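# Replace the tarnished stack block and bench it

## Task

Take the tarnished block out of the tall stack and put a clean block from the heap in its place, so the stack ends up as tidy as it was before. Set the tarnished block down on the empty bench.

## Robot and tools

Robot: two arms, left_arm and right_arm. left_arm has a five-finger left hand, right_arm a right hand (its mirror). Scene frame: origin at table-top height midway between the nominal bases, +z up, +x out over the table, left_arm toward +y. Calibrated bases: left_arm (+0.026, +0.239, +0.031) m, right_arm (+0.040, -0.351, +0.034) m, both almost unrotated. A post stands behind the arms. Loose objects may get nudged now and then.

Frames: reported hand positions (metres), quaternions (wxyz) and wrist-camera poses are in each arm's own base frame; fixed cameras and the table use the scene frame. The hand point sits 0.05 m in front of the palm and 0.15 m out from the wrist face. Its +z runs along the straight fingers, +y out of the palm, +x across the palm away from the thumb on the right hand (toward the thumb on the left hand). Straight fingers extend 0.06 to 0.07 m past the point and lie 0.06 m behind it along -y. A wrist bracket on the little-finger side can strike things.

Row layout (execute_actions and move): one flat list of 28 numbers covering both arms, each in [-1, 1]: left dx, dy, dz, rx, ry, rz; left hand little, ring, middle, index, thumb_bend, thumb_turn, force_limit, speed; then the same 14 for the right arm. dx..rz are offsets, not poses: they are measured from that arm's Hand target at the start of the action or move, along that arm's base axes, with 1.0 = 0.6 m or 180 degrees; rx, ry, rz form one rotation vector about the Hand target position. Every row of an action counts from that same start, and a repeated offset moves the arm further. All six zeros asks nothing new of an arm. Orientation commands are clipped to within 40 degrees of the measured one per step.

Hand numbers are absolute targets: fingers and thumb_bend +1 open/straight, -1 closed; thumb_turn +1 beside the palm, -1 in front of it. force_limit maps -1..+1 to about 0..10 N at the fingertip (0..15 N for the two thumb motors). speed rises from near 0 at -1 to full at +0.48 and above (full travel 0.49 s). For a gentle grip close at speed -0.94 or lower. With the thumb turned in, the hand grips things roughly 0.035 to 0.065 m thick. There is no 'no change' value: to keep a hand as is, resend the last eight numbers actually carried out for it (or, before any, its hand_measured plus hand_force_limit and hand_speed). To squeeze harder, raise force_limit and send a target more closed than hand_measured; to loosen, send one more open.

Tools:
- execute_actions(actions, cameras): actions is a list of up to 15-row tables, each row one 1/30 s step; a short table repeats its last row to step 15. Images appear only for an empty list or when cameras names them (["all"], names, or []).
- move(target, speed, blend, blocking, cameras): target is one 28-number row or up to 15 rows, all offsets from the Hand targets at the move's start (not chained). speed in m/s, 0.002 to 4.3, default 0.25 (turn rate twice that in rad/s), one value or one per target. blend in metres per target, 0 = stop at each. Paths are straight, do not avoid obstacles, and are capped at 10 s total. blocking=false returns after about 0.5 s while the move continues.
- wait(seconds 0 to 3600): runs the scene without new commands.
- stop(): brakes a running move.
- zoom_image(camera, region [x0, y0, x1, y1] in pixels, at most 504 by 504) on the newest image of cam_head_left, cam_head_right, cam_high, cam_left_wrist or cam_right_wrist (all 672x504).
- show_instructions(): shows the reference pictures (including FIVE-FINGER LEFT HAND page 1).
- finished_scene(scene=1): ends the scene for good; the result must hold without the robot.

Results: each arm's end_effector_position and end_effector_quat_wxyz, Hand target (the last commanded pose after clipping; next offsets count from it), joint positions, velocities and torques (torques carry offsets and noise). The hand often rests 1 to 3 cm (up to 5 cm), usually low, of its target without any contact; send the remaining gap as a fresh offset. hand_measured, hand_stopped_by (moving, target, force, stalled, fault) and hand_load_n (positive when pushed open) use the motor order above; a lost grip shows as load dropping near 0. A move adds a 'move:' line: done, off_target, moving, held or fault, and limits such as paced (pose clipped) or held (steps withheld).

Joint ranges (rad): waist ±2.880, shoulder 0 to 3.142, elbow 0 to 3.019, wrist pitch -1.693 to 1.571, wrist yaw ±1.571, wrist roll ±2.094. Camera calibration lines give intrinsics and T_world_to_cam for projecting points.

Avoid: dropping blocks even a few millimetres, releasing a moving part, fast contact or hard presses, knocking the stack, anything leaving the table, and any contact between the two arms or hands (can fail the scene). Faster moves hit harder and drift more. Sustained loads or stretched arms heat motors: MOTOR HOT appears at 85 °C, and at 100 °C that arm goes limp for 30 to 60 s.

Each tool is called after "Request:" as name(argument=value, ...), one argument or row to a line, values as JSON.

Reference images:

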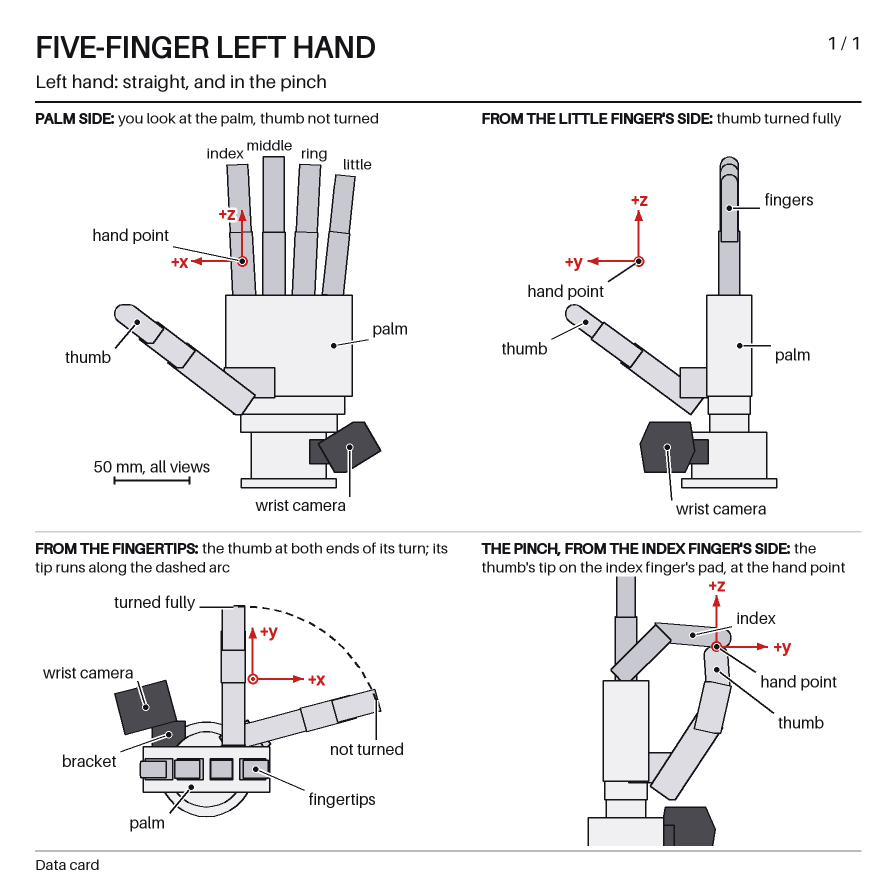

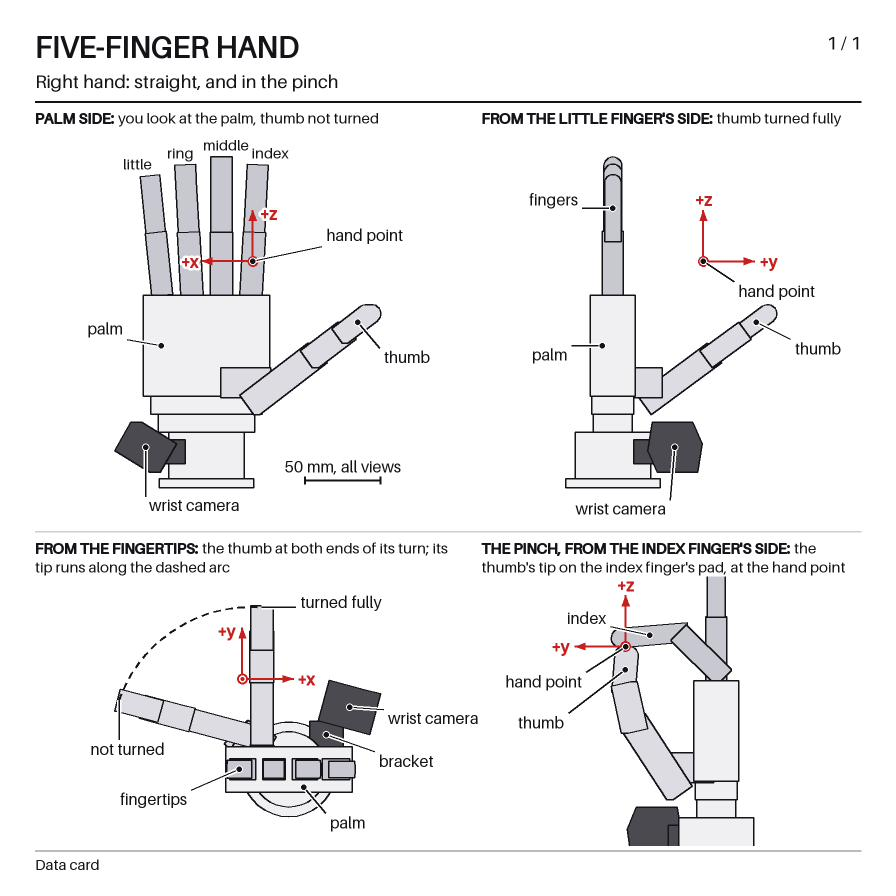

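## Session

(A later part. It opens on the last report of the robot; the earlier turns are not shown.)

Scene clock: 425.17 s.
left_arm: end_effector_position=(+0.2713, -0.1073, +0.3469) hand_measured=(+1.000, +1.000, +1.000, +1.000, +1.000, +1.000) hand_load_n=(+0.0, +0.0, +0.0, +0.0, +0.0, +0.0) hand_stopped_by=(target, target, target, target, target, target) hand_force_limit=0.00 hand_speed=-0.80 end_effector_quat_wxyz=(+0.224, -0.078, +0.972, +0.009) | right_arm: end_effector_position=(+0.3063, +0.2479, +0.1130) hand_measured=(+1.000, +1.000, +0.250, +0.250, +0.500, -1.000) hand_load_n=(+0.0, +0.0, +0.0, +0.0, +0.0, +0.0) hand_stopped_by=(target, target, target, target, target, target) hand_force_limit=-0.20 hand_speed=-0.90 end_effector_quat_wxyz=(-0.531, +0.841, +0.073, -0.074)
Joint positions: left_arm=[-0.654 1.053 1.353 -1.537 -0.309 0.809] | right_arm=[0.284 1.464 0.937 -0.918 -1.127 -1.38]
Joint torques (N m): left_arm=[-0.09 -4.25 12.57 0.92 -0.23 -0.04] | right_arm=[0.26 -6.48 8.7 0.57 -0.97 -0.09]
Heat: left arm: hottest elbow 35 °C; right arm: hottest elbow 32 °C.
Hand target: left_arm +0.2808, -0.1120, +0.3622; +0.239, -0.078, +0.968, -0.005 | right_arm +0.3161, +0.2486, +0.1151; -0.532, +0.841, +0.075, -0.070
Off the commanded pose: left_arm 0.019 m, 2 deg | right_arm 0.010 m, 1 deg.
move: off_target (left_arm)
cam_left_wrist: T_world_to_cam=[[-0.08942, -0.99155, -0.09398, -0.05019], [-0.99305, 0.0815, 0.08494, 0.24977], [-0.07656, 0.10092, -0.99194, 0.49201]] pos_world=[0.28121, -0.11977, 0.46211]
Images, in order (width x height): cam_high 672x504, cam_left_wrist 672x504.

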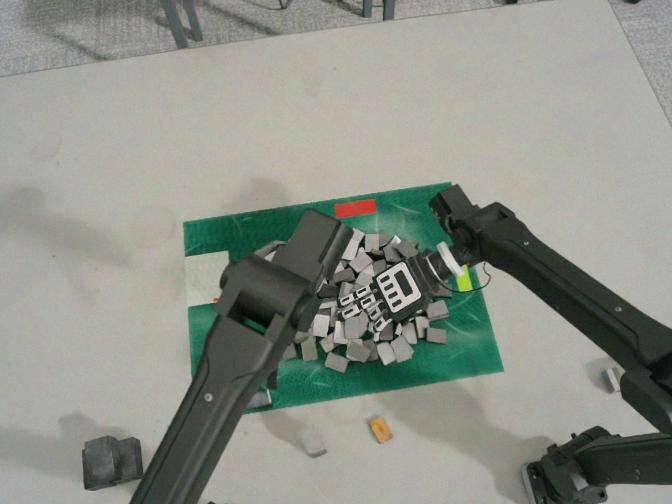

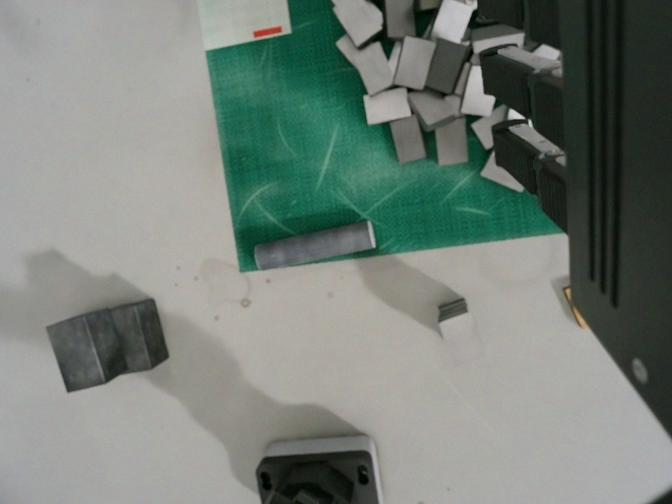

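Request:
move(
  target=[0,0,0,0,0,0,1,1,1,1,1,1,0,-0.8,-0.05,-0.08,0,0,0,0,1,1,0.25,0.25,0.5,-1,-0.2,-0.9],
  speed=0.1,
  cameras=["cam_left_wrist","cam_right_wrist","cam_high"],
)

Request:
zoom_image(
  camera="cam_high",
  region=[300, 210, 480, 390],
)

Scene clock: 433.30 s.
left_arm: end_effector_position=(+0.2713, -0.1073, +0.3469) hand_measured=(+1.000, +1.000, +1.000, +1.000, +1.000, +1.000) hand_load_n=(+0.0, +0.0, +0.0, +0.0, +0.0, +0.0) hand_stopped_by=(target, target, target, target, target, target) hand_force_limit=0.00 hand_speed=-0.80 end_effector_quat_wxyz=(+0.224, -0.078, +0.972, +0.009) | right_arm: end_effector_position=(+0.2883, +0.2047, +0.1188) hand_measured=(+1.000, +1.000, +0.250, +0.250, +0.500, -1.000) hand_load_n=(+0.0, +0.0, +0.0, +0.0, +0.0, +0.0) hand_stopped_by=(target, target, target, target, target, target) hand_force_limit=-0.20 hand_speed=-0.90 end_effector_quat_wxyz=(-0.532, +0.841, +0.080, -0.067)
Joint positions: left_arm=[-0.654 1.053 1.353 -1.537 -0.309 0.81] | right_arm=[0.183 1.418 0.909 -1.14 -1.129 -1.628]
Joint torques (N m): left_arm=[0.26 -3.78 12.38 0.96 -0.25 -0.02] | right_arm=[0.09 -6.89 6.13 0.23 -0.92 -0.13]
Heat: left arm: hottest elbow 34 °C; right arm: hottest elbow 32 °C.
Hand target: left_arm +0.2809, -0.1119, +0.3622; +0.239, -0.078, +0.968, -0.005 | right_arm +0.2861, +0.2007, +0.1151; -0.532, +0.841, +0.075, -0.070
Off the commanded pose: left_arm 0.019 m, 2 deg | right_arm 0.006 m, 1 deg.
move: done
cam_left_wrist: T_world_to_cam=[[-0.09005, -0.99146, -0.09434, -0.04981], [-0.993, 0.08211, 0.08494, 0.24992], [-0.07647, 0.10133, -0.99191, 0.49212]] pos_world=[0.28131, -0.11977, 0.46221]
cam_right_wrist: T_world_to_cam=[[0.30046, -0.38086, -0.87445, 0.09278], [-0.73469, -0.67708, 0.04246, 0.35362], [-0.60824, 0.62969, -0.48325, 0.21199]] pos_world=[0.36087, 0.14128, 0.16856]
Images, in order (width x height): cam_high 672x504, cam_left_wrist 672x504, cam_right_wrist 672x504.

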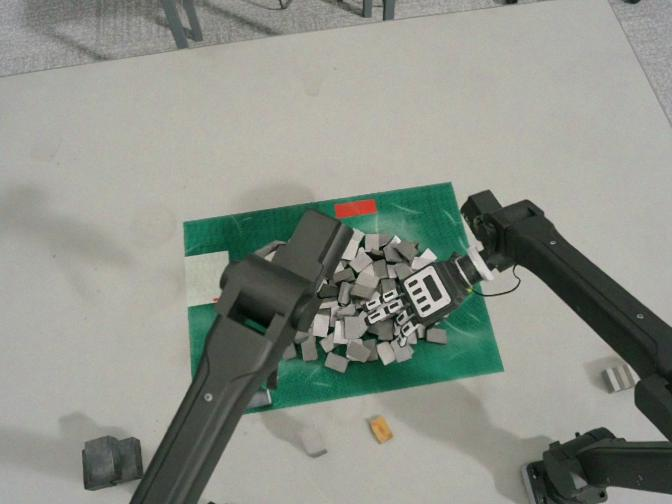

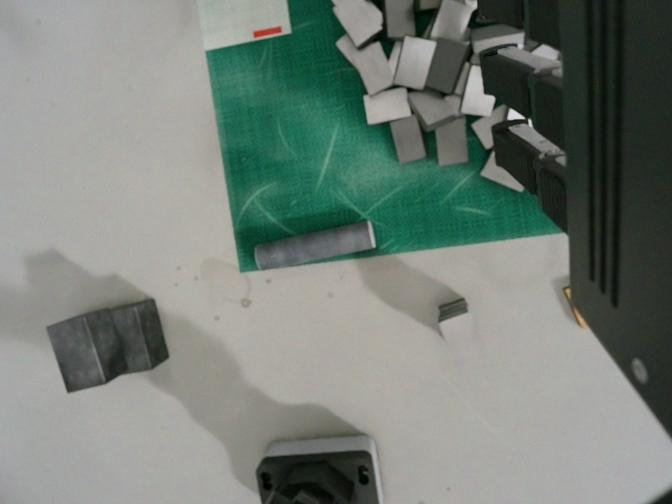

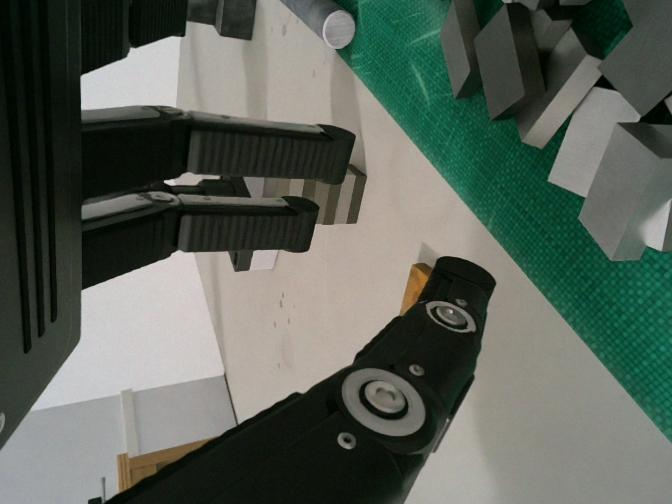

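Scaled by 2.800 from the camera's image (finer frame: 960x720).

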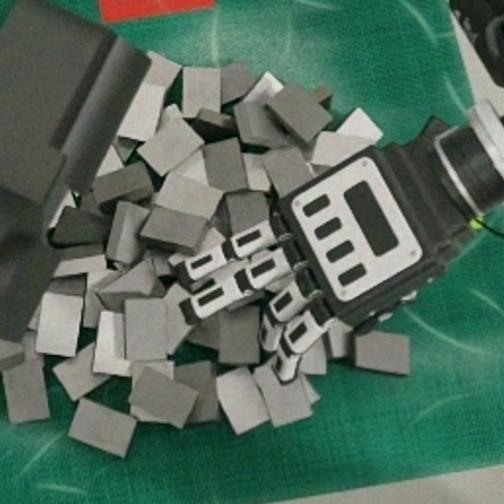

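Request:
move(
  target=[0,0,0,0,0,0,1,1,1,1,1,1,0,-0.8,0.04,-0.09,0,0,0,0,1,1,0.25,0.25,0.5,-1,-0.2,-0.9],
  speed=0.1,
  cameras=["cam_right_wrist","cam_high"],
)

Request:
zoom_image(
  camera="cam_high",
  region=[300, 210, 480, 390],
)

Request:
zoom_image(
  camera="cam_right_wrist",
  region=[372, 0, 672, 240],
)

Scene clock: 436.43 s.
left_arm: end_effector_position=(+0.2713, -0.1073, +0.3469) hand_measured=(+1.000, +1.000, +1.000, +1.000, +1.000, +1.000) hand_load_n=(+0.0, +0.0, +0.0, +0.0, +0.0, +0.0) hand_stopped_by=(target, target, target, target, target, target) hand_force_limit=0.00 hand_speed=-0.80 end_effector_quat_wxyz=(+0.224, -0.078, +0.972, +0.009) | right_arm: end_effector_position=(+0.2939, +0.1490, +0.1104) hand_measured=(+1.000, +1.000, +0.250, +0.250, +0.500, -1.000) hand_load_n=(+0.0, +0.0, +0.0, +0.0, +0.0, +0.0) hand_stopped_by=(target, target, target, target, target, target) hand_force_limit=-0.20 hand_speed=-0.90 end_effector_quat_wxyz=(-0.532, +0.840, +0.070, -0.080)
Joint positions: left_arm=[-0.654 1.053 1.353 -1.537 -0.309 0.81] | right_arm=[0.027 1.511 0.96 -1.433 -1.092 -1.963]
Joint torques (N m): left_arm=[0.38 -3.9 12.23 1.05 -0.26 -0.02] | right_arm=[-0.09 -6.89 8.87 -0.21 -0.73 -0.08]
Heat: left arm: hottest elbow 34 °C; right arm: hottest elbow 32 °C.
Hand target: left_arm +0.2809, -0.1119, +0.3622; +0.239, -0.078, +0.968, -0.005 | right_arm +0.3101, +0.1466, +0.1151; -0.532, +0.841, +0.075, -0.070
Off the commanded pose: left_arm 0.019 m, 2 deg | right_arm 0.017 m, 1 deg.
move: off_target (right_arm)
cam_right_wrist: T_world_to_cam=[[0.26991, -0.38433, -0.88286, 0.07299], [-0.73514, -0.67441, 0.06885, 0.31724], [-0.62187, 0.63044, -0.46457, 0.24827]] pos_world=[0.36791, 0.08548, 0.15793]
Images, in order (width x height): cam_high 672x504, cam_right_wrist 672x504.

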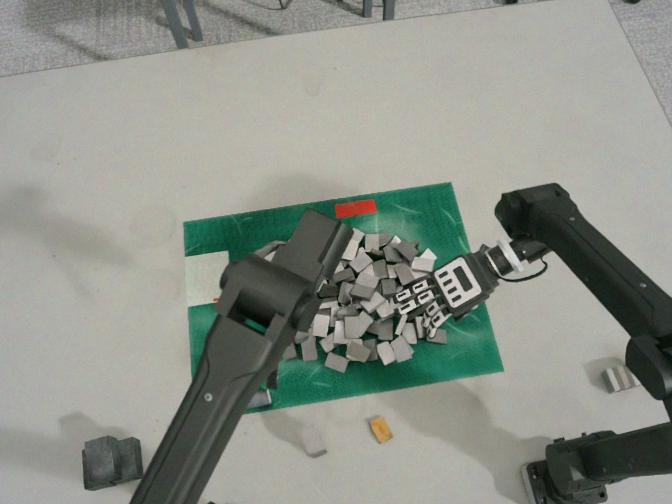

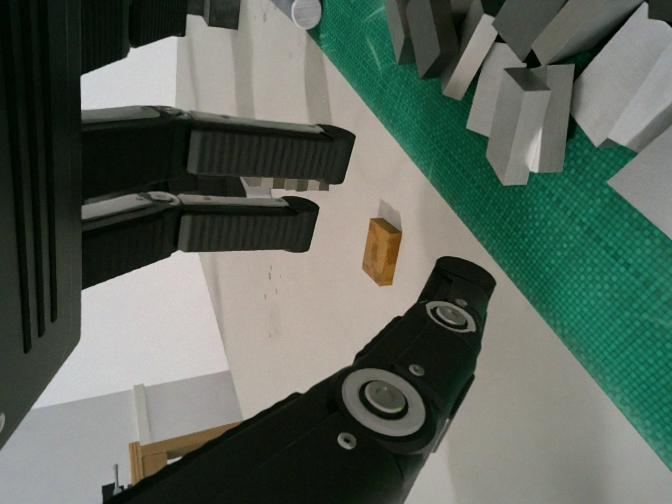

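Scaled by 2.800 from the camera's image (finer frame: 960x720).

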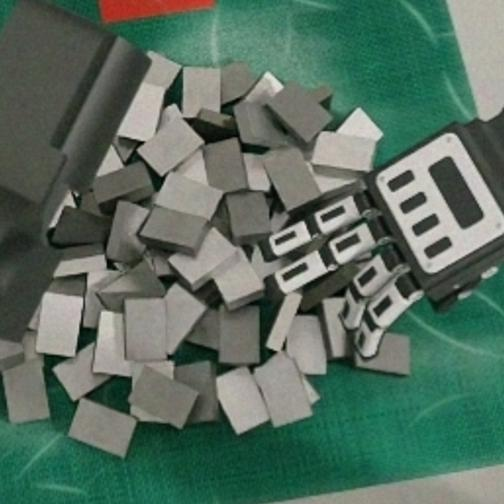

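Scaled by 1.680 from the camera's image (finer frame: 960x720).

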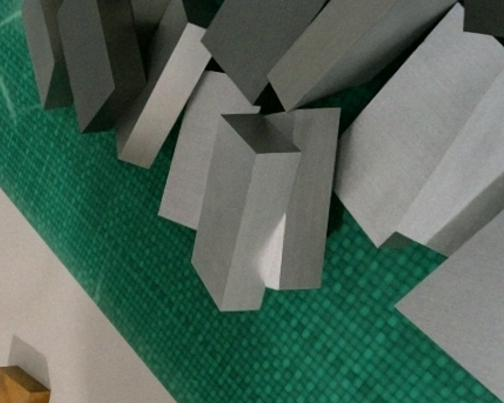

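Request:
zoom_image(
  camera="cam_right_wrist",
  region=[452, 40, 592, 200],
)

Request:
zoom_image(
  camera="cam_high",
  region=[370, 315, 440, 375],
)

Scaled by 3.150 from the camera's image (finer frame: 960x720).

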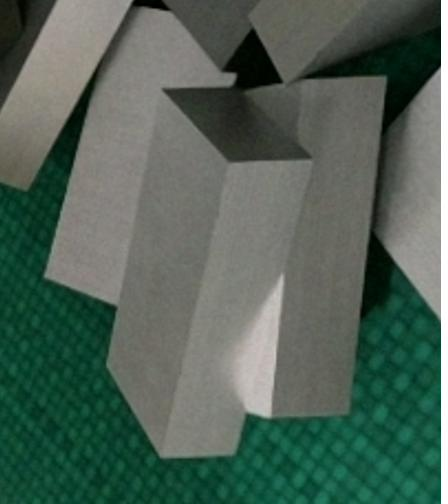

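Scaled by 7.200 from the camera's image (finer frame: 960x720).

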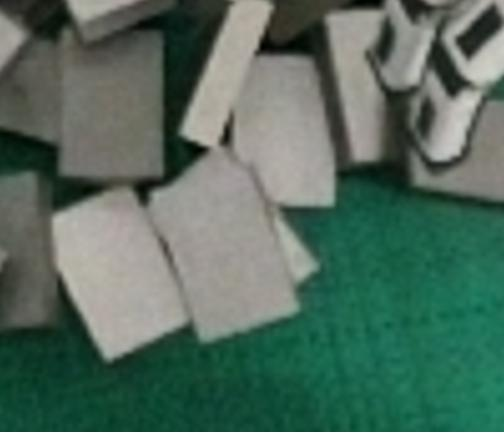

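Request:
move(
  target=[
    [0,0,0,0,0,0,1,1,1,1,1,1,0,-0.8,0,0,0.06,0,0,-0.05,1,1,0.25,0.25,0.5,-1,-0.2,-0.9],
    [0,0,0,0,0,0,1,1,1,1,1,1,0,-0.8,0,0,0.06,0,0,-0.35,1,1,0.25,0.25,0.5,-1,-0.2,-0.9],
    [0,0,0,0,0,0,1,1,1,1,1,1,0,-0.8,0,0,0.06,0,0,-0.66,1,1,0.25,0.25,0.5,-1,-0.2,-0.9],
  ],
  speed=0.3,
  blend=0.02,
  cameras=["cam_right_wrist","cam_high","cam_head_right"],
)

Scene clock: 460.80 s.
left_arm: end_effector_position=(+0.2713, -0.1073, +0.3469) hand_measured=(+1.000, +1.000, +1.000, +1.000, +1.000, +1.000) hand_load_n=(+0.0, +0.0, +0.0, +0.0, +0.0, +0.0) hand_stopped_by=(target, target, target, target, target, target) hand_force_limit=0.00 hand_speed=-0.80 end_effector_quat_wxyz=(+0.224, -0.078, +0.972, +0.009) | right_arm: end_effector_position=(+0.3008, +0.1317, +0.1280) hand_measured=(+1.000, +1.000, +0.250, +0.250, +0.500, -1.000) hand_load_n=(-0.5, +0.0, +0.0, +0.0, +0.5, +0.0) hand_stopped_by=(target, target, target, target, target, target) hand_force_limit=-0.20 hand_speed=-0.90 end_effector_quat_wxyz=(+0.312, -0.501, +0.685, -0.427)
Joint positions: left_arm=[-0.654 1.053 1.353 -1.537 -0.309 0.81] | right_arm=[0.777 0.771 0.446 -0.484 0.917 0.693]
Joint torques (N m): left_arm=[-0.56 -4.37 12.23 0.84 -0.27 0.04] | right_arm=[1.44 0.38 11.97 1.22 0.65 0.11]
Heat: left arm: hottest elbow 34 °C; right arm: hottest elbow 33 °C.
Hand target: left_arm +0.2809, -0.1119, +0.3622; +0.239, -0.078, +0.968, -0.005 | right_arm +0.3101, +0.1467, +0.1511; +0.331, -0.493, +0.685, -0.422
Off the commanded pose: left_arm 0.019 m, 2 deg | right_arm 0.029 m, 2 deg.
move: off_target (right_arm)
cam_right_wrist: T_world_to_cam=[[-0.49962, -0.09323, -0.86121, 0.27033], [-0.22674, 0.9736, 0.02615, -0.05518], [0.83605, 0.20834, -0.50757, -0.10577]] pos_world=[0.21098, 0.10096, 0.18057]
Images, in order (width x height): cam_head_right 672x504, cam_high 672x504, cam_right_wrist 672x504.

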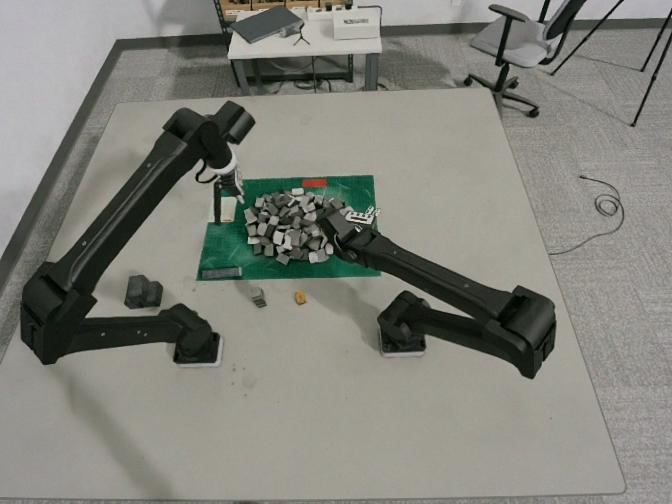

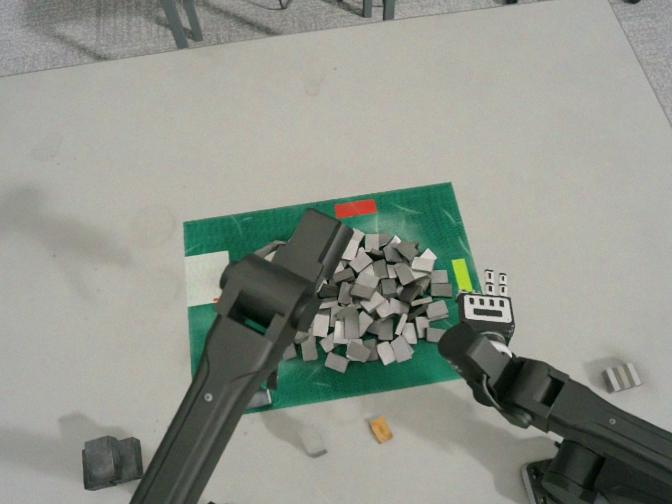

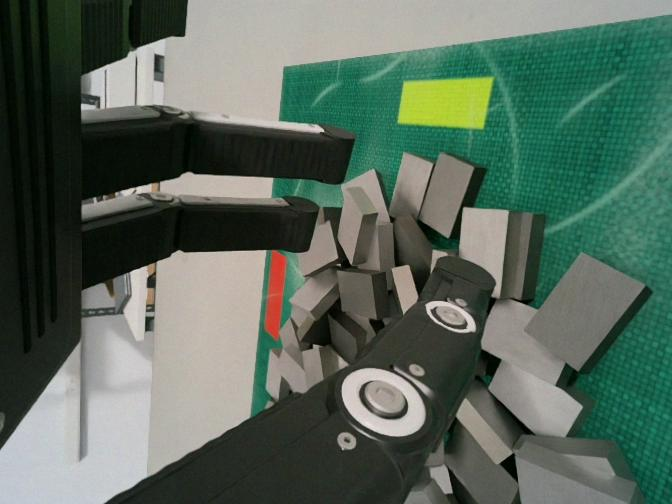

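Request:
zoom_image(
  camera="cam_right_wrist",
  region=[470, 220, 672, 400],
)

Scaled by 2.495 from the camera's image (finer frame: 960x720).

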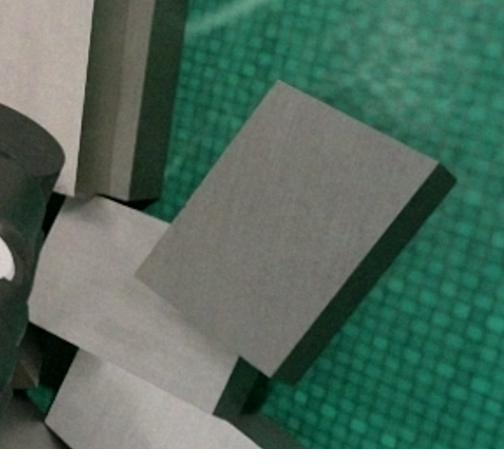

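Request:
move(
  target=[0,0,0,0,0,0,1,1,1,1,1,1,0,-0.8,0.028,0.040,-0.143,0,0,0.0167,1,1,0.2,0.2,0.5,-1,-0.2,-0.9],
  speed=0.1,
  cameras=["cam_right_wrist"],
)

Request:
zoom_image(
  camera="cam_right_wrist",
  region=[400, 150, 672, 400],
)

Scene clock: 477.77 s.
left_arm: end_effector_position=(+0.2713, -0.1073, +0.3469) hand_measured=(+1.000, +1.000, +1.000, +1.000, +1.000, +1.000) hand_load_n=(+0.0, +0.0, +0.0, +0.0, +0.0, +0.0) hand_stopped_by=(target, target, target, target, target, target) hand_force_limit=0.00 hand_speed=-0.80 end_effector_quat_wxyz=(+0.224, -0.078, +0.972, +0.009) | right_arm: end_effector_position=(+0.3314, +0.1708, +0.0725) hand_measured=(+1.000, +1.000, +0.200, +0.200, +0.500, -1.000) hand_load_n=(+0.0, +0.0, +0.0, +0.0, +0.0, +0.0) hand_stopped_by=(target, target, target, target, target, target) hand_force_limit=-0.20 hand_speed=-0.90 end_effector_quat_wxyz=(+0.345, -0.501, +0.677, -0.413)
Joint positions: left_arm=[-0.654 1.053 1.353 -1.537 -0.309 0.81] | right_arm=[0.78 1.047 0.38 -0.055 0.882 0.656]
Joint torques (N m): left_arm=[-0.26 -3.84 12.16 1.01 -0.27 -0.01] | right_arm=[1.26 -1.32 6.27 1.95 0.35 -0.11]
Heat: left arm: hottest elbow 34 °C; right arm: hottest elbow 34 °C.
Hand target: left_arm +0.2809, -0.1119, +0.3622; +0.239, -0.078, +0.968, -0.005 | right_arm +0.3269, +0.1705, +0.0653; +0.342, -0.510, +0.672, -0.413
Off the commanded pose: left_arm 0.019 m, 2 deg | right_arm 0.008 m, 1 deg.
move: done
cam_right_wrist: T_world_to_cam=[[-0.46457, -0.07425, -0.88242, 0.22812], [-0.2712, 0.96053, 0.06196, -0.07042], [0.84299, 0.2681, -0.46636, -0.1832]] pos_world=[0.24131, 0.1337, 0.12023]

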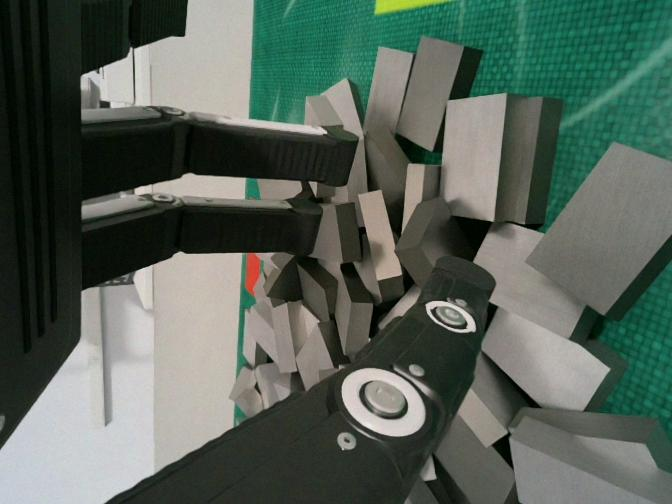

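Scaled by 1.853 from the camera's image (finer frame: 960x720).

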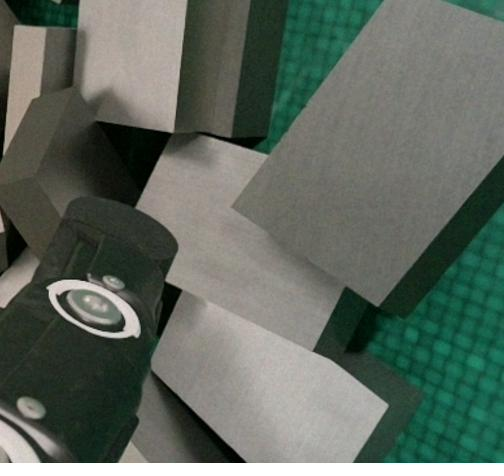

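Request:
move(
  target=[0,0,0,0,0,0,1,1,1,1,1,1,0,-0.8,-0.0173,-0.014,-0.0708,0,0,0,1,1,0.12,0.12,0.5,-1,-0.2,-0.9],
  speed=0.08,
  cameras=["cam_right_wrist"],
)

Request:
zoom_image(
  camera="cam_right_wrist",
  region=[400, 100, 672, 350],
)

Scene clock: 485.13 s.
left_arm: end_effector_position=(+0.2713, -0.1073, +0.3469) hand_measured=(+1.000, +1.000, +1.000, +1.000, +1.000, +1.000) hand_load_n=(+0.0, +0.0, +0.0, +0.0, +0.0, +0.0) hand_stopped_by=(target, target, target, target, target, target) hand_force_limit=0.00 hand_speed=-0.80 end_effector_quat_wxyz=(+0.224, -0.078, +0.972, +0.009) | right_arm: end_effector_position=(+0.3219, +0.1614, +0.0288) hand_measured=(+1.000, +1.000, +0.120, +0.120, +0.500, -1.000) hand_load_n=(+0.0, +0.0, +0.0, +0.0, +0.0, +0.0) hand_stopped_by=(target, target, target, target, target, target) hand_force_limit=-0.20 hand_speed=-0.90 end_effector_quat_wxyz=(+0.344, -0.503, +0.677, -0.414)
Joint positions: left_arm=[-0.654 1.053 1.353 -1.537 -0.309 0.81] | right_arm=[0.78 1.158 0.289 0.143 0.882 0.655]
Joint torques (N m): left_arm=[-0.21 -3.66 12.33 1.09 -0.26 -0.04] | right_arm=[1.49 -1.44 5.08 2.09 0.57 -0.07]
Heat: left arm: hottest elbow 34 °C; right arm: hottest elbow 33 °C.
Hand target: left_arm +0.2809, -0.1119, +0.3622; +0.239, -0.078, +0.968, -0.005 | right_arm +0.3166, +0.1622, +0.0229; +0.342, -0.510, +0.672, -0.413
Off the commanded pose: left_arm 0.019 m, 2 deg | right_arm 0.008 m, 1 deg.
move: done
cam_right_wrist: T_world_to_cam=[[-0.46691, -0.07754, -0.8809, 0.18573], [-0.27144, 0.96063, 0.05931, -0.06117], [0.84161, 0.2668, -0.46958, -0.19236]] pos_world=[0.23201, 0.12449, 0.07691]

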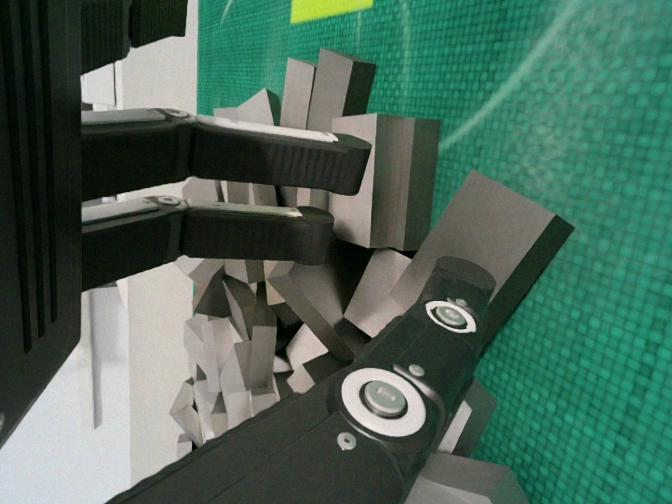

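Scaled by 1.853 from the camera's image (finer frame: 960x720).

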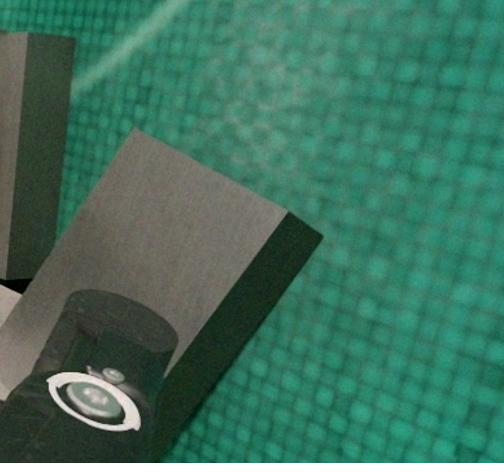

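Request:
move(
  target=[0,0,0,0,0,0,1,1,1,1,1,1,0,-0.8,0.0,0.0077,-0.0313,0,0,0,1,1,0.12,0.12,0.5,-1,-0.2,-0.9],
  speed=0.05,
  cameras=["cam_right_wrist"],
)

Request:
zoom_image(
  camera="cam_right_wrist",
  region=[300, 100, 560, 350],
)

Scene clock: 490.87 s.
left_arm: end_effector_position=(+0.2713, -0.1073, +0.3469) hand_measured=(+1.000, +1.000, +1.000, +1.000, +1.000, +1.000) hand_load_n=(+0.0, +0.0, +0.0, +0.0, +0.0, +0.5) hand_stopped_by=(target, target, target, target, target, target) hand_force_limit=0.00 hand_speed=-0.80 end_effector_quat_wxyz=(+0.224, -0.078, +0.972, +0.009) | right_arm: end_effector_position=(+0.3220, +0.1661, +0.0096) hand_measured=(+1.000, +1.000, +0.120, +0.120, +0.500, -1.000) hand_load_n=(+0.0, +0.0, +0.0, +0.0, +0.0, +0.0) hand_stopped_by=(target, target, target, target, target, target) hand_force_limit=-0.20 hand_speed=-0.90 end_effector_quat_wxyz=(+0.341, -0.507, +0.674, -0.416)
Joint positions: left_arm=[-0.654 1.053 1.353 -1.537 -0.309 0.81] | right_arm=[0.794 1.259 0.279 0.243 0.892 0.657]
Joint torques (N m): left_arm=[-0.38 -3.84 12.45 1.13 -0.28 -0.04] | right_arm=[1.79 -2.43 4.45 2.18 0.58 0.03]
Heat: left arm: hottest elbow 34 °C; right arm: hottest elbow 33 °C.
Hand target: left_arm +0.2809, -0.1119, +0.3622; +0.239, -0.078, +0.968, -0.005 | right_arm +0.3166, +0.1669, +0.0041; +0.342, -0.510, +0.672, -0.413
Off the commanded pose: left_arm 0.019 m, 2 deg | right_arm 0.008 m, 1 deg.
move: done
cam_right_wrist: T_world_to_cam=[[-0.46856, -0.08962, -0.87887, 0.17174], [-0.27697, 0.95959, 0.04981, -0.06238], [0.83889, 0.26676, -0.47445, -0.20182]] pos_world=[0.2325, 0.12909, 0.0583]

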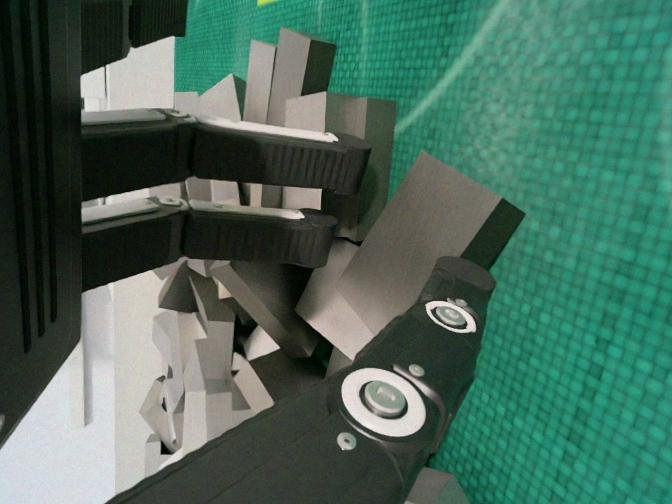

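Scaled by 1.938 from the camera's image (finer frame: 960x720).

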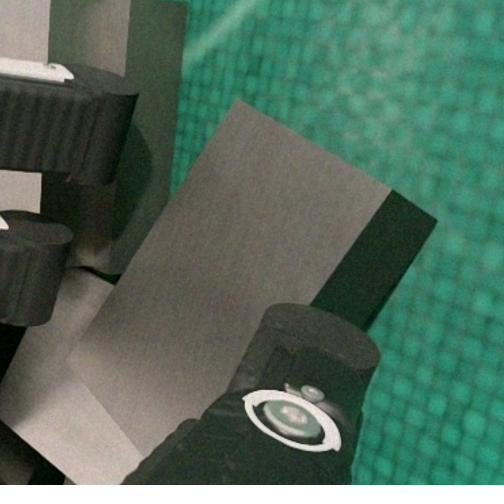

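Request:
move(
  target=[0,0,0,0,0,0,1,1,1,1,1,1,0,-0.8,0.0,-0.003,0.005,0.0808,-0.0202,0,1,1,0.12,0.12,0.5,-1,-0.2,-0.9],
  speed=0.08,
  cameras=["cam_right_wrist"],
)

Request:
zoom_image(
  camera="cam_right_wrist",
  region=[300, 100, 560, 350],
)

Scene clock: 497.63 s.
left_arm: end_effector_position=(+0.2713, -0.1073, +0.3469) hand_measured=(+1.000, +1.000, +1.000, +1.000, +1.000, +1.000) hand_load_n=(+0.0, +0.0, +0.0, +0.0, +0.5, +0.0) hand_stopped_by=(target, target, target, target, target, target) hand_force_limit=0.00 hand_speed=-0.80 end_effector_quat_wxyz=(+0.224, -0.078, +0.972, +0.009) | right_arm: end_effector_position=(+0.3176, +0.1713, +0.0102) hand_measured=(+1.000, +1.000, +0.120, +0.120, +0.500, -1.000) hand_load_n=(+0.0, +0.0, +0.0, +0.0, +0.0, +0.0) hand_stopped_by=(target, target, target, target, target, target) hand_force_limit=-0.20 hand_speed=-0.90 end_effector_quat_wxyz=(+0.426, -0.456, +0.703, -0.341)
Joint positions: left_arm=[-0.654 1.053 1.353 -1.537 -0.309 0.81] | right_arm=[0.733 1.259 0.167 0.511 0.742 0.737]
Joint torques (N m): left_arm=[0.38 -3.14 12.23 0.96 -0.24 -0.01] | right_arm=[0.15 -2.08 3.92 2.02 0.25 0.07]
Heat: left arm: hottest elbow 34 °C; right arm: hottest elbow 32 °C.
Hand target: left_arm +0.2809, -0.1119, +0.3622; +0.239, -0.078, +0.968, -0.005 | right_arm +0.3165, +0.1650, +0.0070; +0.425, -0.450, +0.708, -0.341
Off the commanded pose: left_arm 0.019 m, 2 deg | right_arm 0.007 m, 1 deg.
move: done
cam_right_wrist: T_world_to_cam=[[-0.41428, 0.11943, -0.90228, 0.11783], [-0.3093, 0.91388, 0.26298, -0.05273], [0.85598, 0.38803, -0.34166, -0.22672]] pos_world=[0.22657, 0.12209, 0.04272]

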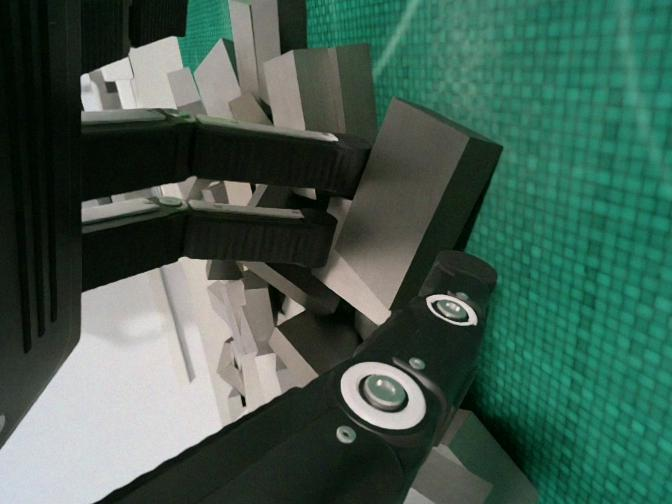

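Scaled by 1.938 from the camera's image (finer frame: 960x720).

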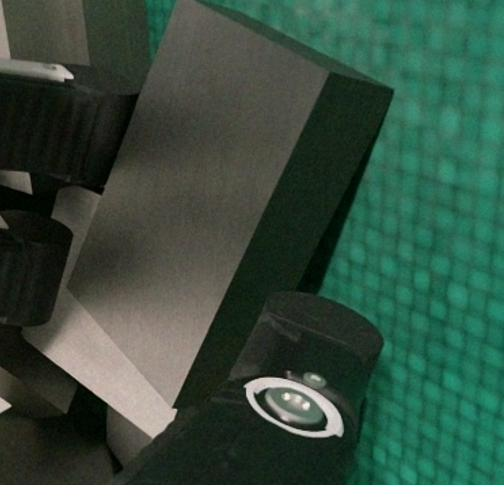

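Request:
move(
  target=[0,0,0,0,0,0,1,1,1,1,1,1,0,-0.8,0.0223,-0.001,0.0,0,0,0,1,1,0.05,0.05,0.5,-1,-0.2,-0.9],
  speed=0.08,
  cameras=["cam_right_wrist"],
)

Request:
zoom_image(
  camera="cam_right_wrist",
  region=[300, 80, 560, 330],
)

Scene clock: 506.07 s.
left_arm: end_effector_position=(+0.2713, -0.1073, +0.3469) hand_measured=(+1.000, +1.000, +1.000, +1.000, +1.000, +1.000) hand_load_n=(+0.0, +0.0, +0.0, +0.0, +0.0, +0.0) hand_stopped_by=(target, target, target, target, target, target) hand_force_limit=0.00 hand_speed=-0.80 end_effector_quat_wxyz=(+0.224, -0.078, +0.972, +0.009) | right_arm: end_effector_position=(+0.3239, +0.1646, +0.0046) hand_measured=(+1.000, +1.000, +0.050, +0.050, +0.500, -1.000) hand_load_n=(+0.0, +0.0, +0.0, +0.0, +0.0, +0.0) hand_stopped_by=(target, target, target, target, target, target) hand_force_limit=-0.20 hand_speed=-0.90 end_effector_quat_wxyz=(+0.422, -0.453, +0.709, -0.338)
Joint positions: left_arm=[-0.654 1.053 1.353 -1.537 -0.309 0.81] | right_arm=[0.688 1.293 0.167 0.549 0.706 0.728]
Joint torques (N m): left_arm=[-0.09 -4.19 12.34 0.94 -0.3 0] | right_arm=[0.44 -1.73 5.19 2.19 0.22 -0.11]
Heat: left arm: hottest elbow 34 °C; right arm: hottest elbow 32 °C.
Hand target: left_arm +0.2809, -0.1119, +0.3622; +0.239, -0.078, +0.968, -0.005 | right_arm +0.3299, +0.1644, +0.0070; +0.425, -0.450, +0.708, -0.341
Off the commanded pose: left_arm 0.019 m, 2 deg | right_arm 0.006 m, 1 deg.
move: done
cam_right_wrist: T_world_to_cam=[[-0.42294, 0.13189, -0.89651, 0.11704], [-0.29685, 0.9146, 0.27459, -0.04735], [0.85616, 0.38226, -0.34767, -0.23048]] pos_world=[0.23277, 0.11597, 0.0378]

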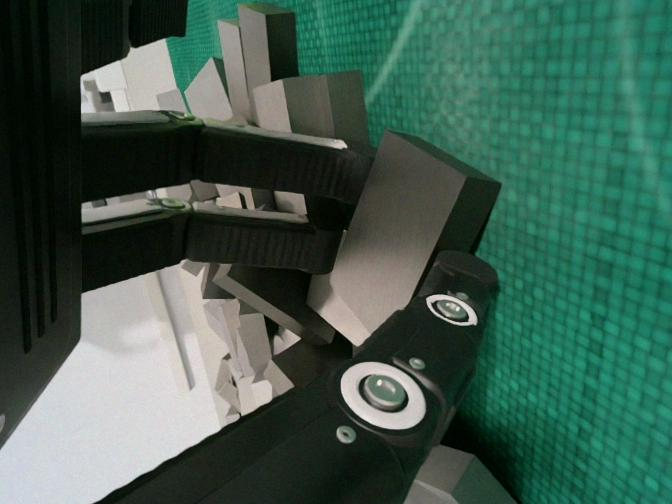

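Scaled by 1.938 from the camera's image (finer frame: 960x720).

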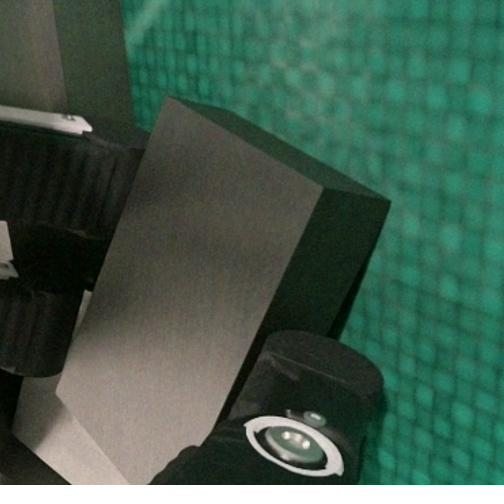

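Request:
move(
  target=[0,0,0,0,0,0,1,1,1,1,1,1,0,-0.8,0.002,0.006,-0.006,0,0,0,1,1,0.05,0.05,0.5,-1,-0.2,-0.9],
  speed=0.05,
  cameras=["cam_right_wrist"],
)

Request:
zoom_image(
  camera="cam_right_wrist",
  region=[300, 80, 560, 330],
)

Scene clock: 509.70 s.
left_arm: end_effector_position=(+0.2713, -0.1073, +0.3469) hand_measured=(+1.000, +1.000, +1.000, +1.000, +1.000, +1.000) hand_load_n=(+0.0, +0.0, +0.0, +0.0, +0.0, +0.0) hand_stopped_by=(target, target, target, target, target, target) hand_force_limit=0.00 hand_speed=-0.80 end_effector_quat_wxyz=(+0.224, -0.078, +0.972, +0.009) | right_arm: end_effector_position=(+0.3247, +0.1639, +0.0007) hand_measured=(+1.000, +1.000, +0.050, +0.050, +0.500, -1.000) hand_load_n=(+0.0, +0.0, +0.0, +0.0, +0.5, +0.0) hand_stopped_by=(target, target, target, target, target, target) hand_force_limit=-0.20 hand_speed=-0.90 end_effector_quat_wxyz=(+0.421, -0.452, +0.709, -0.340)
Joint positions: left_arm=[-0.654 1.053 1.353 -1.537 -0.309 0.81] | right_arm=[0.688 1.322 0.167 0.574 0.711 0.727]
Joint torques (N m): left_arm=[-0.26 -3.96 12.25 0.95 -0.27 -0.05] | right_arm=[0.67 -2.26 5.31 2.13 0.33 0]
Heat: left arm: hottest elbow 34 °C; right arm: hottest elbow 32 °C.
Hand target: left_arm +0.2809, -0.1119, +0.3622; +0.239, -0.078, +0.968, -0.005 | right_arm +0.3311, +0.1680, +0.0034; +0.425, -0.450, +0.708, -0.341
Off the commanded pose: left_arm 0.019 m, 2 deg | right_arm 0.008 m, 1 deg.
move: done
cam_right_wrist: T_world_to_cam=[[-0.42285, 0.12964, -0.89688, 0.11419], [-0.29271, 0.91712, 0.27057, -0.04719], [0.85762, 0.37694, -0.34985, -0.23181]] pos_world=[0.23328, 0.11585, 0.03409]

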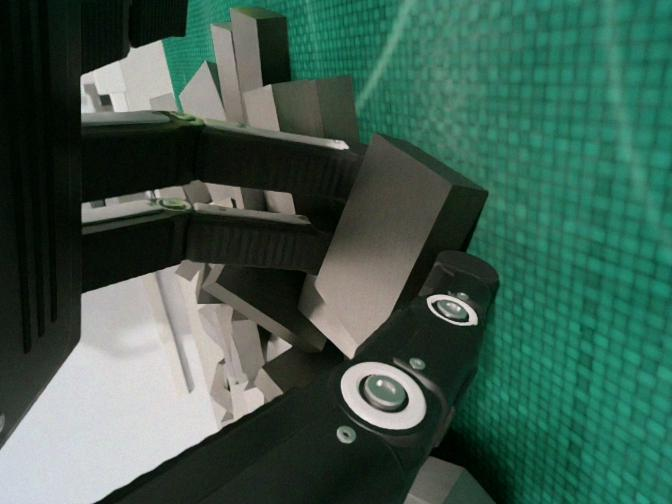

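Scaled by 1.938 from the camera's image (finer frame: 960x720).

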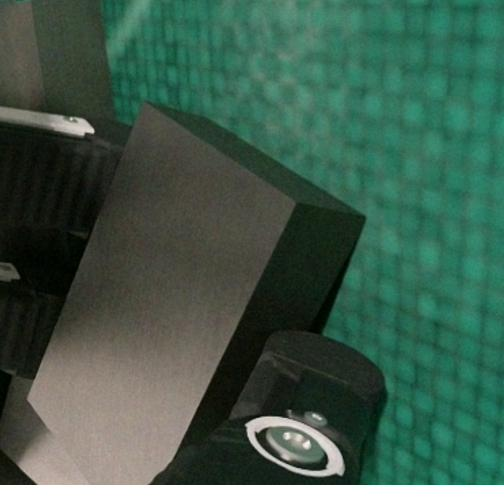

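Request:
execute_actions(
  actions=[
    [[0,0,0,0,0,0,1,1,1,1,1,1,0,-0.8,0,0,0,0,0,0,1,1,0.05,0.05,0.40,-1,-0.2,-0.85]],
    [[0,0,0,0,0,0,1,1,1,1,1,1,0,-0.8,0,0,0,0,0,0,1,1,0.05,0.05,0.40,-1,-0.2,-0.85]],
  ],
  cameras=["cam_right_wrist"],
)

Scene clock: 512.67 s.
left_arm: end_effector_position=(+0.2713, -0.1073, +0.3469) hand_measured=(+1.000, +1.000, +1.000, +1.000, +1.000, +1.000) hand_load_n=(+0.0, +0.0, +0.0, +0.0, +0.0, +0.0) hand_stopped_by=(target, target, target, target, target, target) hand_force_limit=0.00 hand_speed=-0.80 end_effector_quat_wxyz=(+0.224, -0.078, +0.972, +0.009) | right_arm: end_effector_position=(+0.3247, +0.1639, +0.0007) hand_measured=(+1.000, +1.000, +0.050, +0.050, +0.400, -1.000) hand_load_n=(+0.0, -0.5, +0.0, +0.0, +0.5, -0.5) hand_stopped_by=(target, target, target, target, target, target) hand_force_limit=-0.20 hand_speed=-0.85 end_effector_quat_wxyz=(+0.421, -0.452, +0.709, -0.340)
Joint positions: left_arm=[-0.654 1.053 1.353 -1.537 -0.309 0.81] | right_arm=[0.688 1.322 0.167 0.574 0.711 0.727]
Joint torques (N m): left_arm=[0.44 -3.78 12.26 0.84 -0.28 -0.04] | right_arm=[0.67 -2.32 5.31 2.06 0.32 -0.04]
Heat: left arm: hottest elbow 34 °C; right arm: hottest elbow 31 °C.
Hand target: left_arm +0.2809, -0.1119, +0.3622; +0.239, -0.078, +0.968, -0.005 | right_arm +0.3311, +0.1680, +0.0034; +0.425, -0.450, +0.708, -0.341
Off the commanded pose: left_arm 0.019 m, 2 deg | right_arm 0.008 m, 1 deg.
cam_right_wrist: T_world_to_cam=[[-0.42285, 0.12964, -0.89688, 0.11419], [-0.29271, 0.91712, 0.27057, -0.04719], [0.85762, 0.37694, -0.34985, -0.23181]] pos_world=[0.23328, 0.11585, 0.03409]

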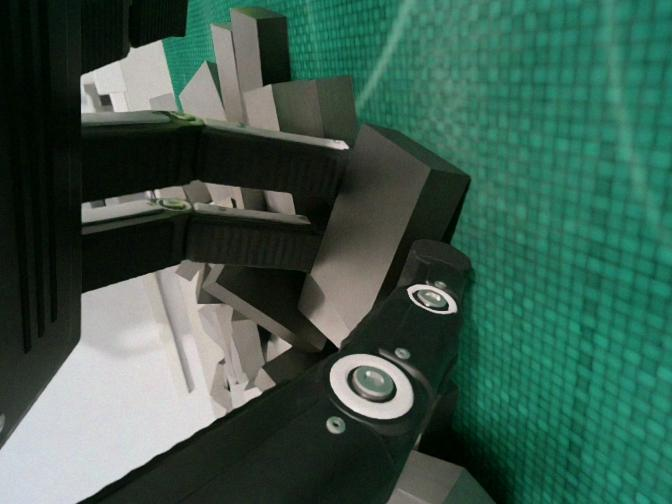

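Request:
execute_actions(
  actions=[
    [[0,0,0,0,0,0,1,1,1,1,1,1,0,-0.8,0,0,0,0,0,0,1,1,-0.1,-0.1,0.40,-1,-0.2,-0.9]],
    [[0,0,0,0,0,0,1,1,1,1,1,1,0,-0.8,0,0,0,0,0,0,1,1,-0.1,-0.1,0.40,-1,-0.2,-0.9]],
    [[0,0,0,0,0,0,1,1,1,1,1,1,0,-0.8,0,0,0,0,0,0,1,1,-0.1,-0.1,0.40,-1,-0.2,-0.9]],
  ],
  cameras=["cam_right_wrist"],
)

Request:
zoom_image(
  camera="cam_right_wrist",
  region=[240, 80, 500, 330],
)

Scene clock: 515.63 s.
left_arm: end_effector_position=(+0.2713, -0.1073, +0.3469) hand_measured=(+1.000, +1.000, +1.000, +1.000, +1.000, +1.000) hand_load_n=(+0.0, +0.0, +0.0, +0.0, +0.0, +0.0) hand_stopped_by=(target, target, target, target, target, target) hand_force_limit=0.00 hand_speed=-0.80 end_effector_quat_wxyz=(+0.224, -0.078, +0.972, +0.009) | right_arm: end_effector_position=(+0.3248, +0.1637, +0.0007) hand_measured=(+1.000, +1.000, +0.006, -0.022, +0.402, -1.000) hand_load_n=(+0.0, +0.0, +2.5, +5.0, +8.0, -1.5) hand_stopped_by=(target, target, force, force, target, target) hand_force_limit=-0.20 hand_speed=-0.90 end_effector_quat_wxyz=(+0.421, -0.452, +0.709, -0.340)
Joint positions: left_arm=[-0.654 1.053 1.353 -1.537 -0.309 0.81] | right_arm=[0.688 1.322 0.167 0.575 0.712 0.727]
Joint torques (N m): left_arm=[-0.09 -4.07 12.33 0.98 -0.26 -0.01] | right_arm=[2.02 -1.67 5.41 2.3 0.27 0.01]
Heat: left arm: hottest elbow 34 °C; right arm: hottest elbow 31 °C.
Hand target: left_arm +0.2809, -0.1119, +0.3622; +0.239, -0.078, +0.968, -0.005 | right_arm +0.3311, +0.1680, +0.0034; +0.425, -0.450, +0.708, -0.341
Off the commanded pose: left_arm 0.019 m, 2 deg | right_arm 0.008 m, 1 deg.
cam_right_wrist: T_world_to_cam=[[-0.42211, 0.12985, -0.8972, 0.11405], [-0.29202, 0.91746, 0.27017, -0.04735], [0.85823, 0.37604, -0.34935, -0.23195]] pos_world=[0.23338, 0.11585, 0.03409]

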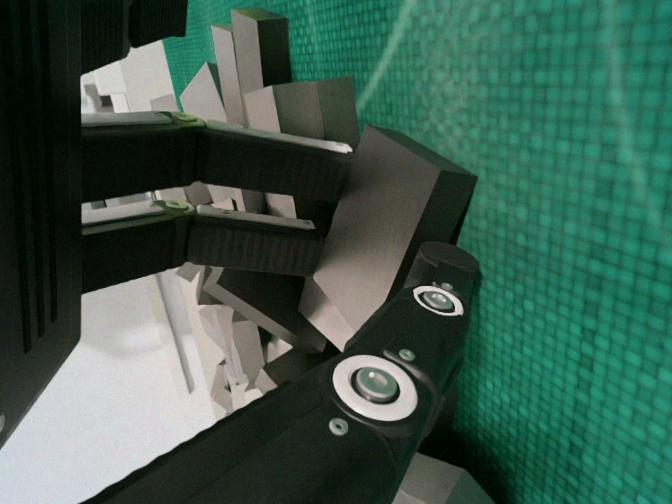

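Scaled by 1.938 from the camera's image (finer frame: 960x720).

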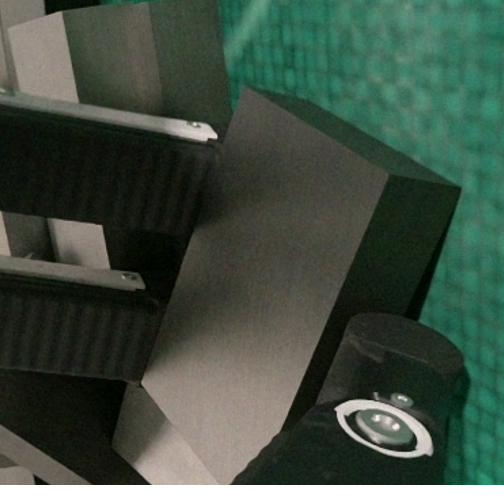

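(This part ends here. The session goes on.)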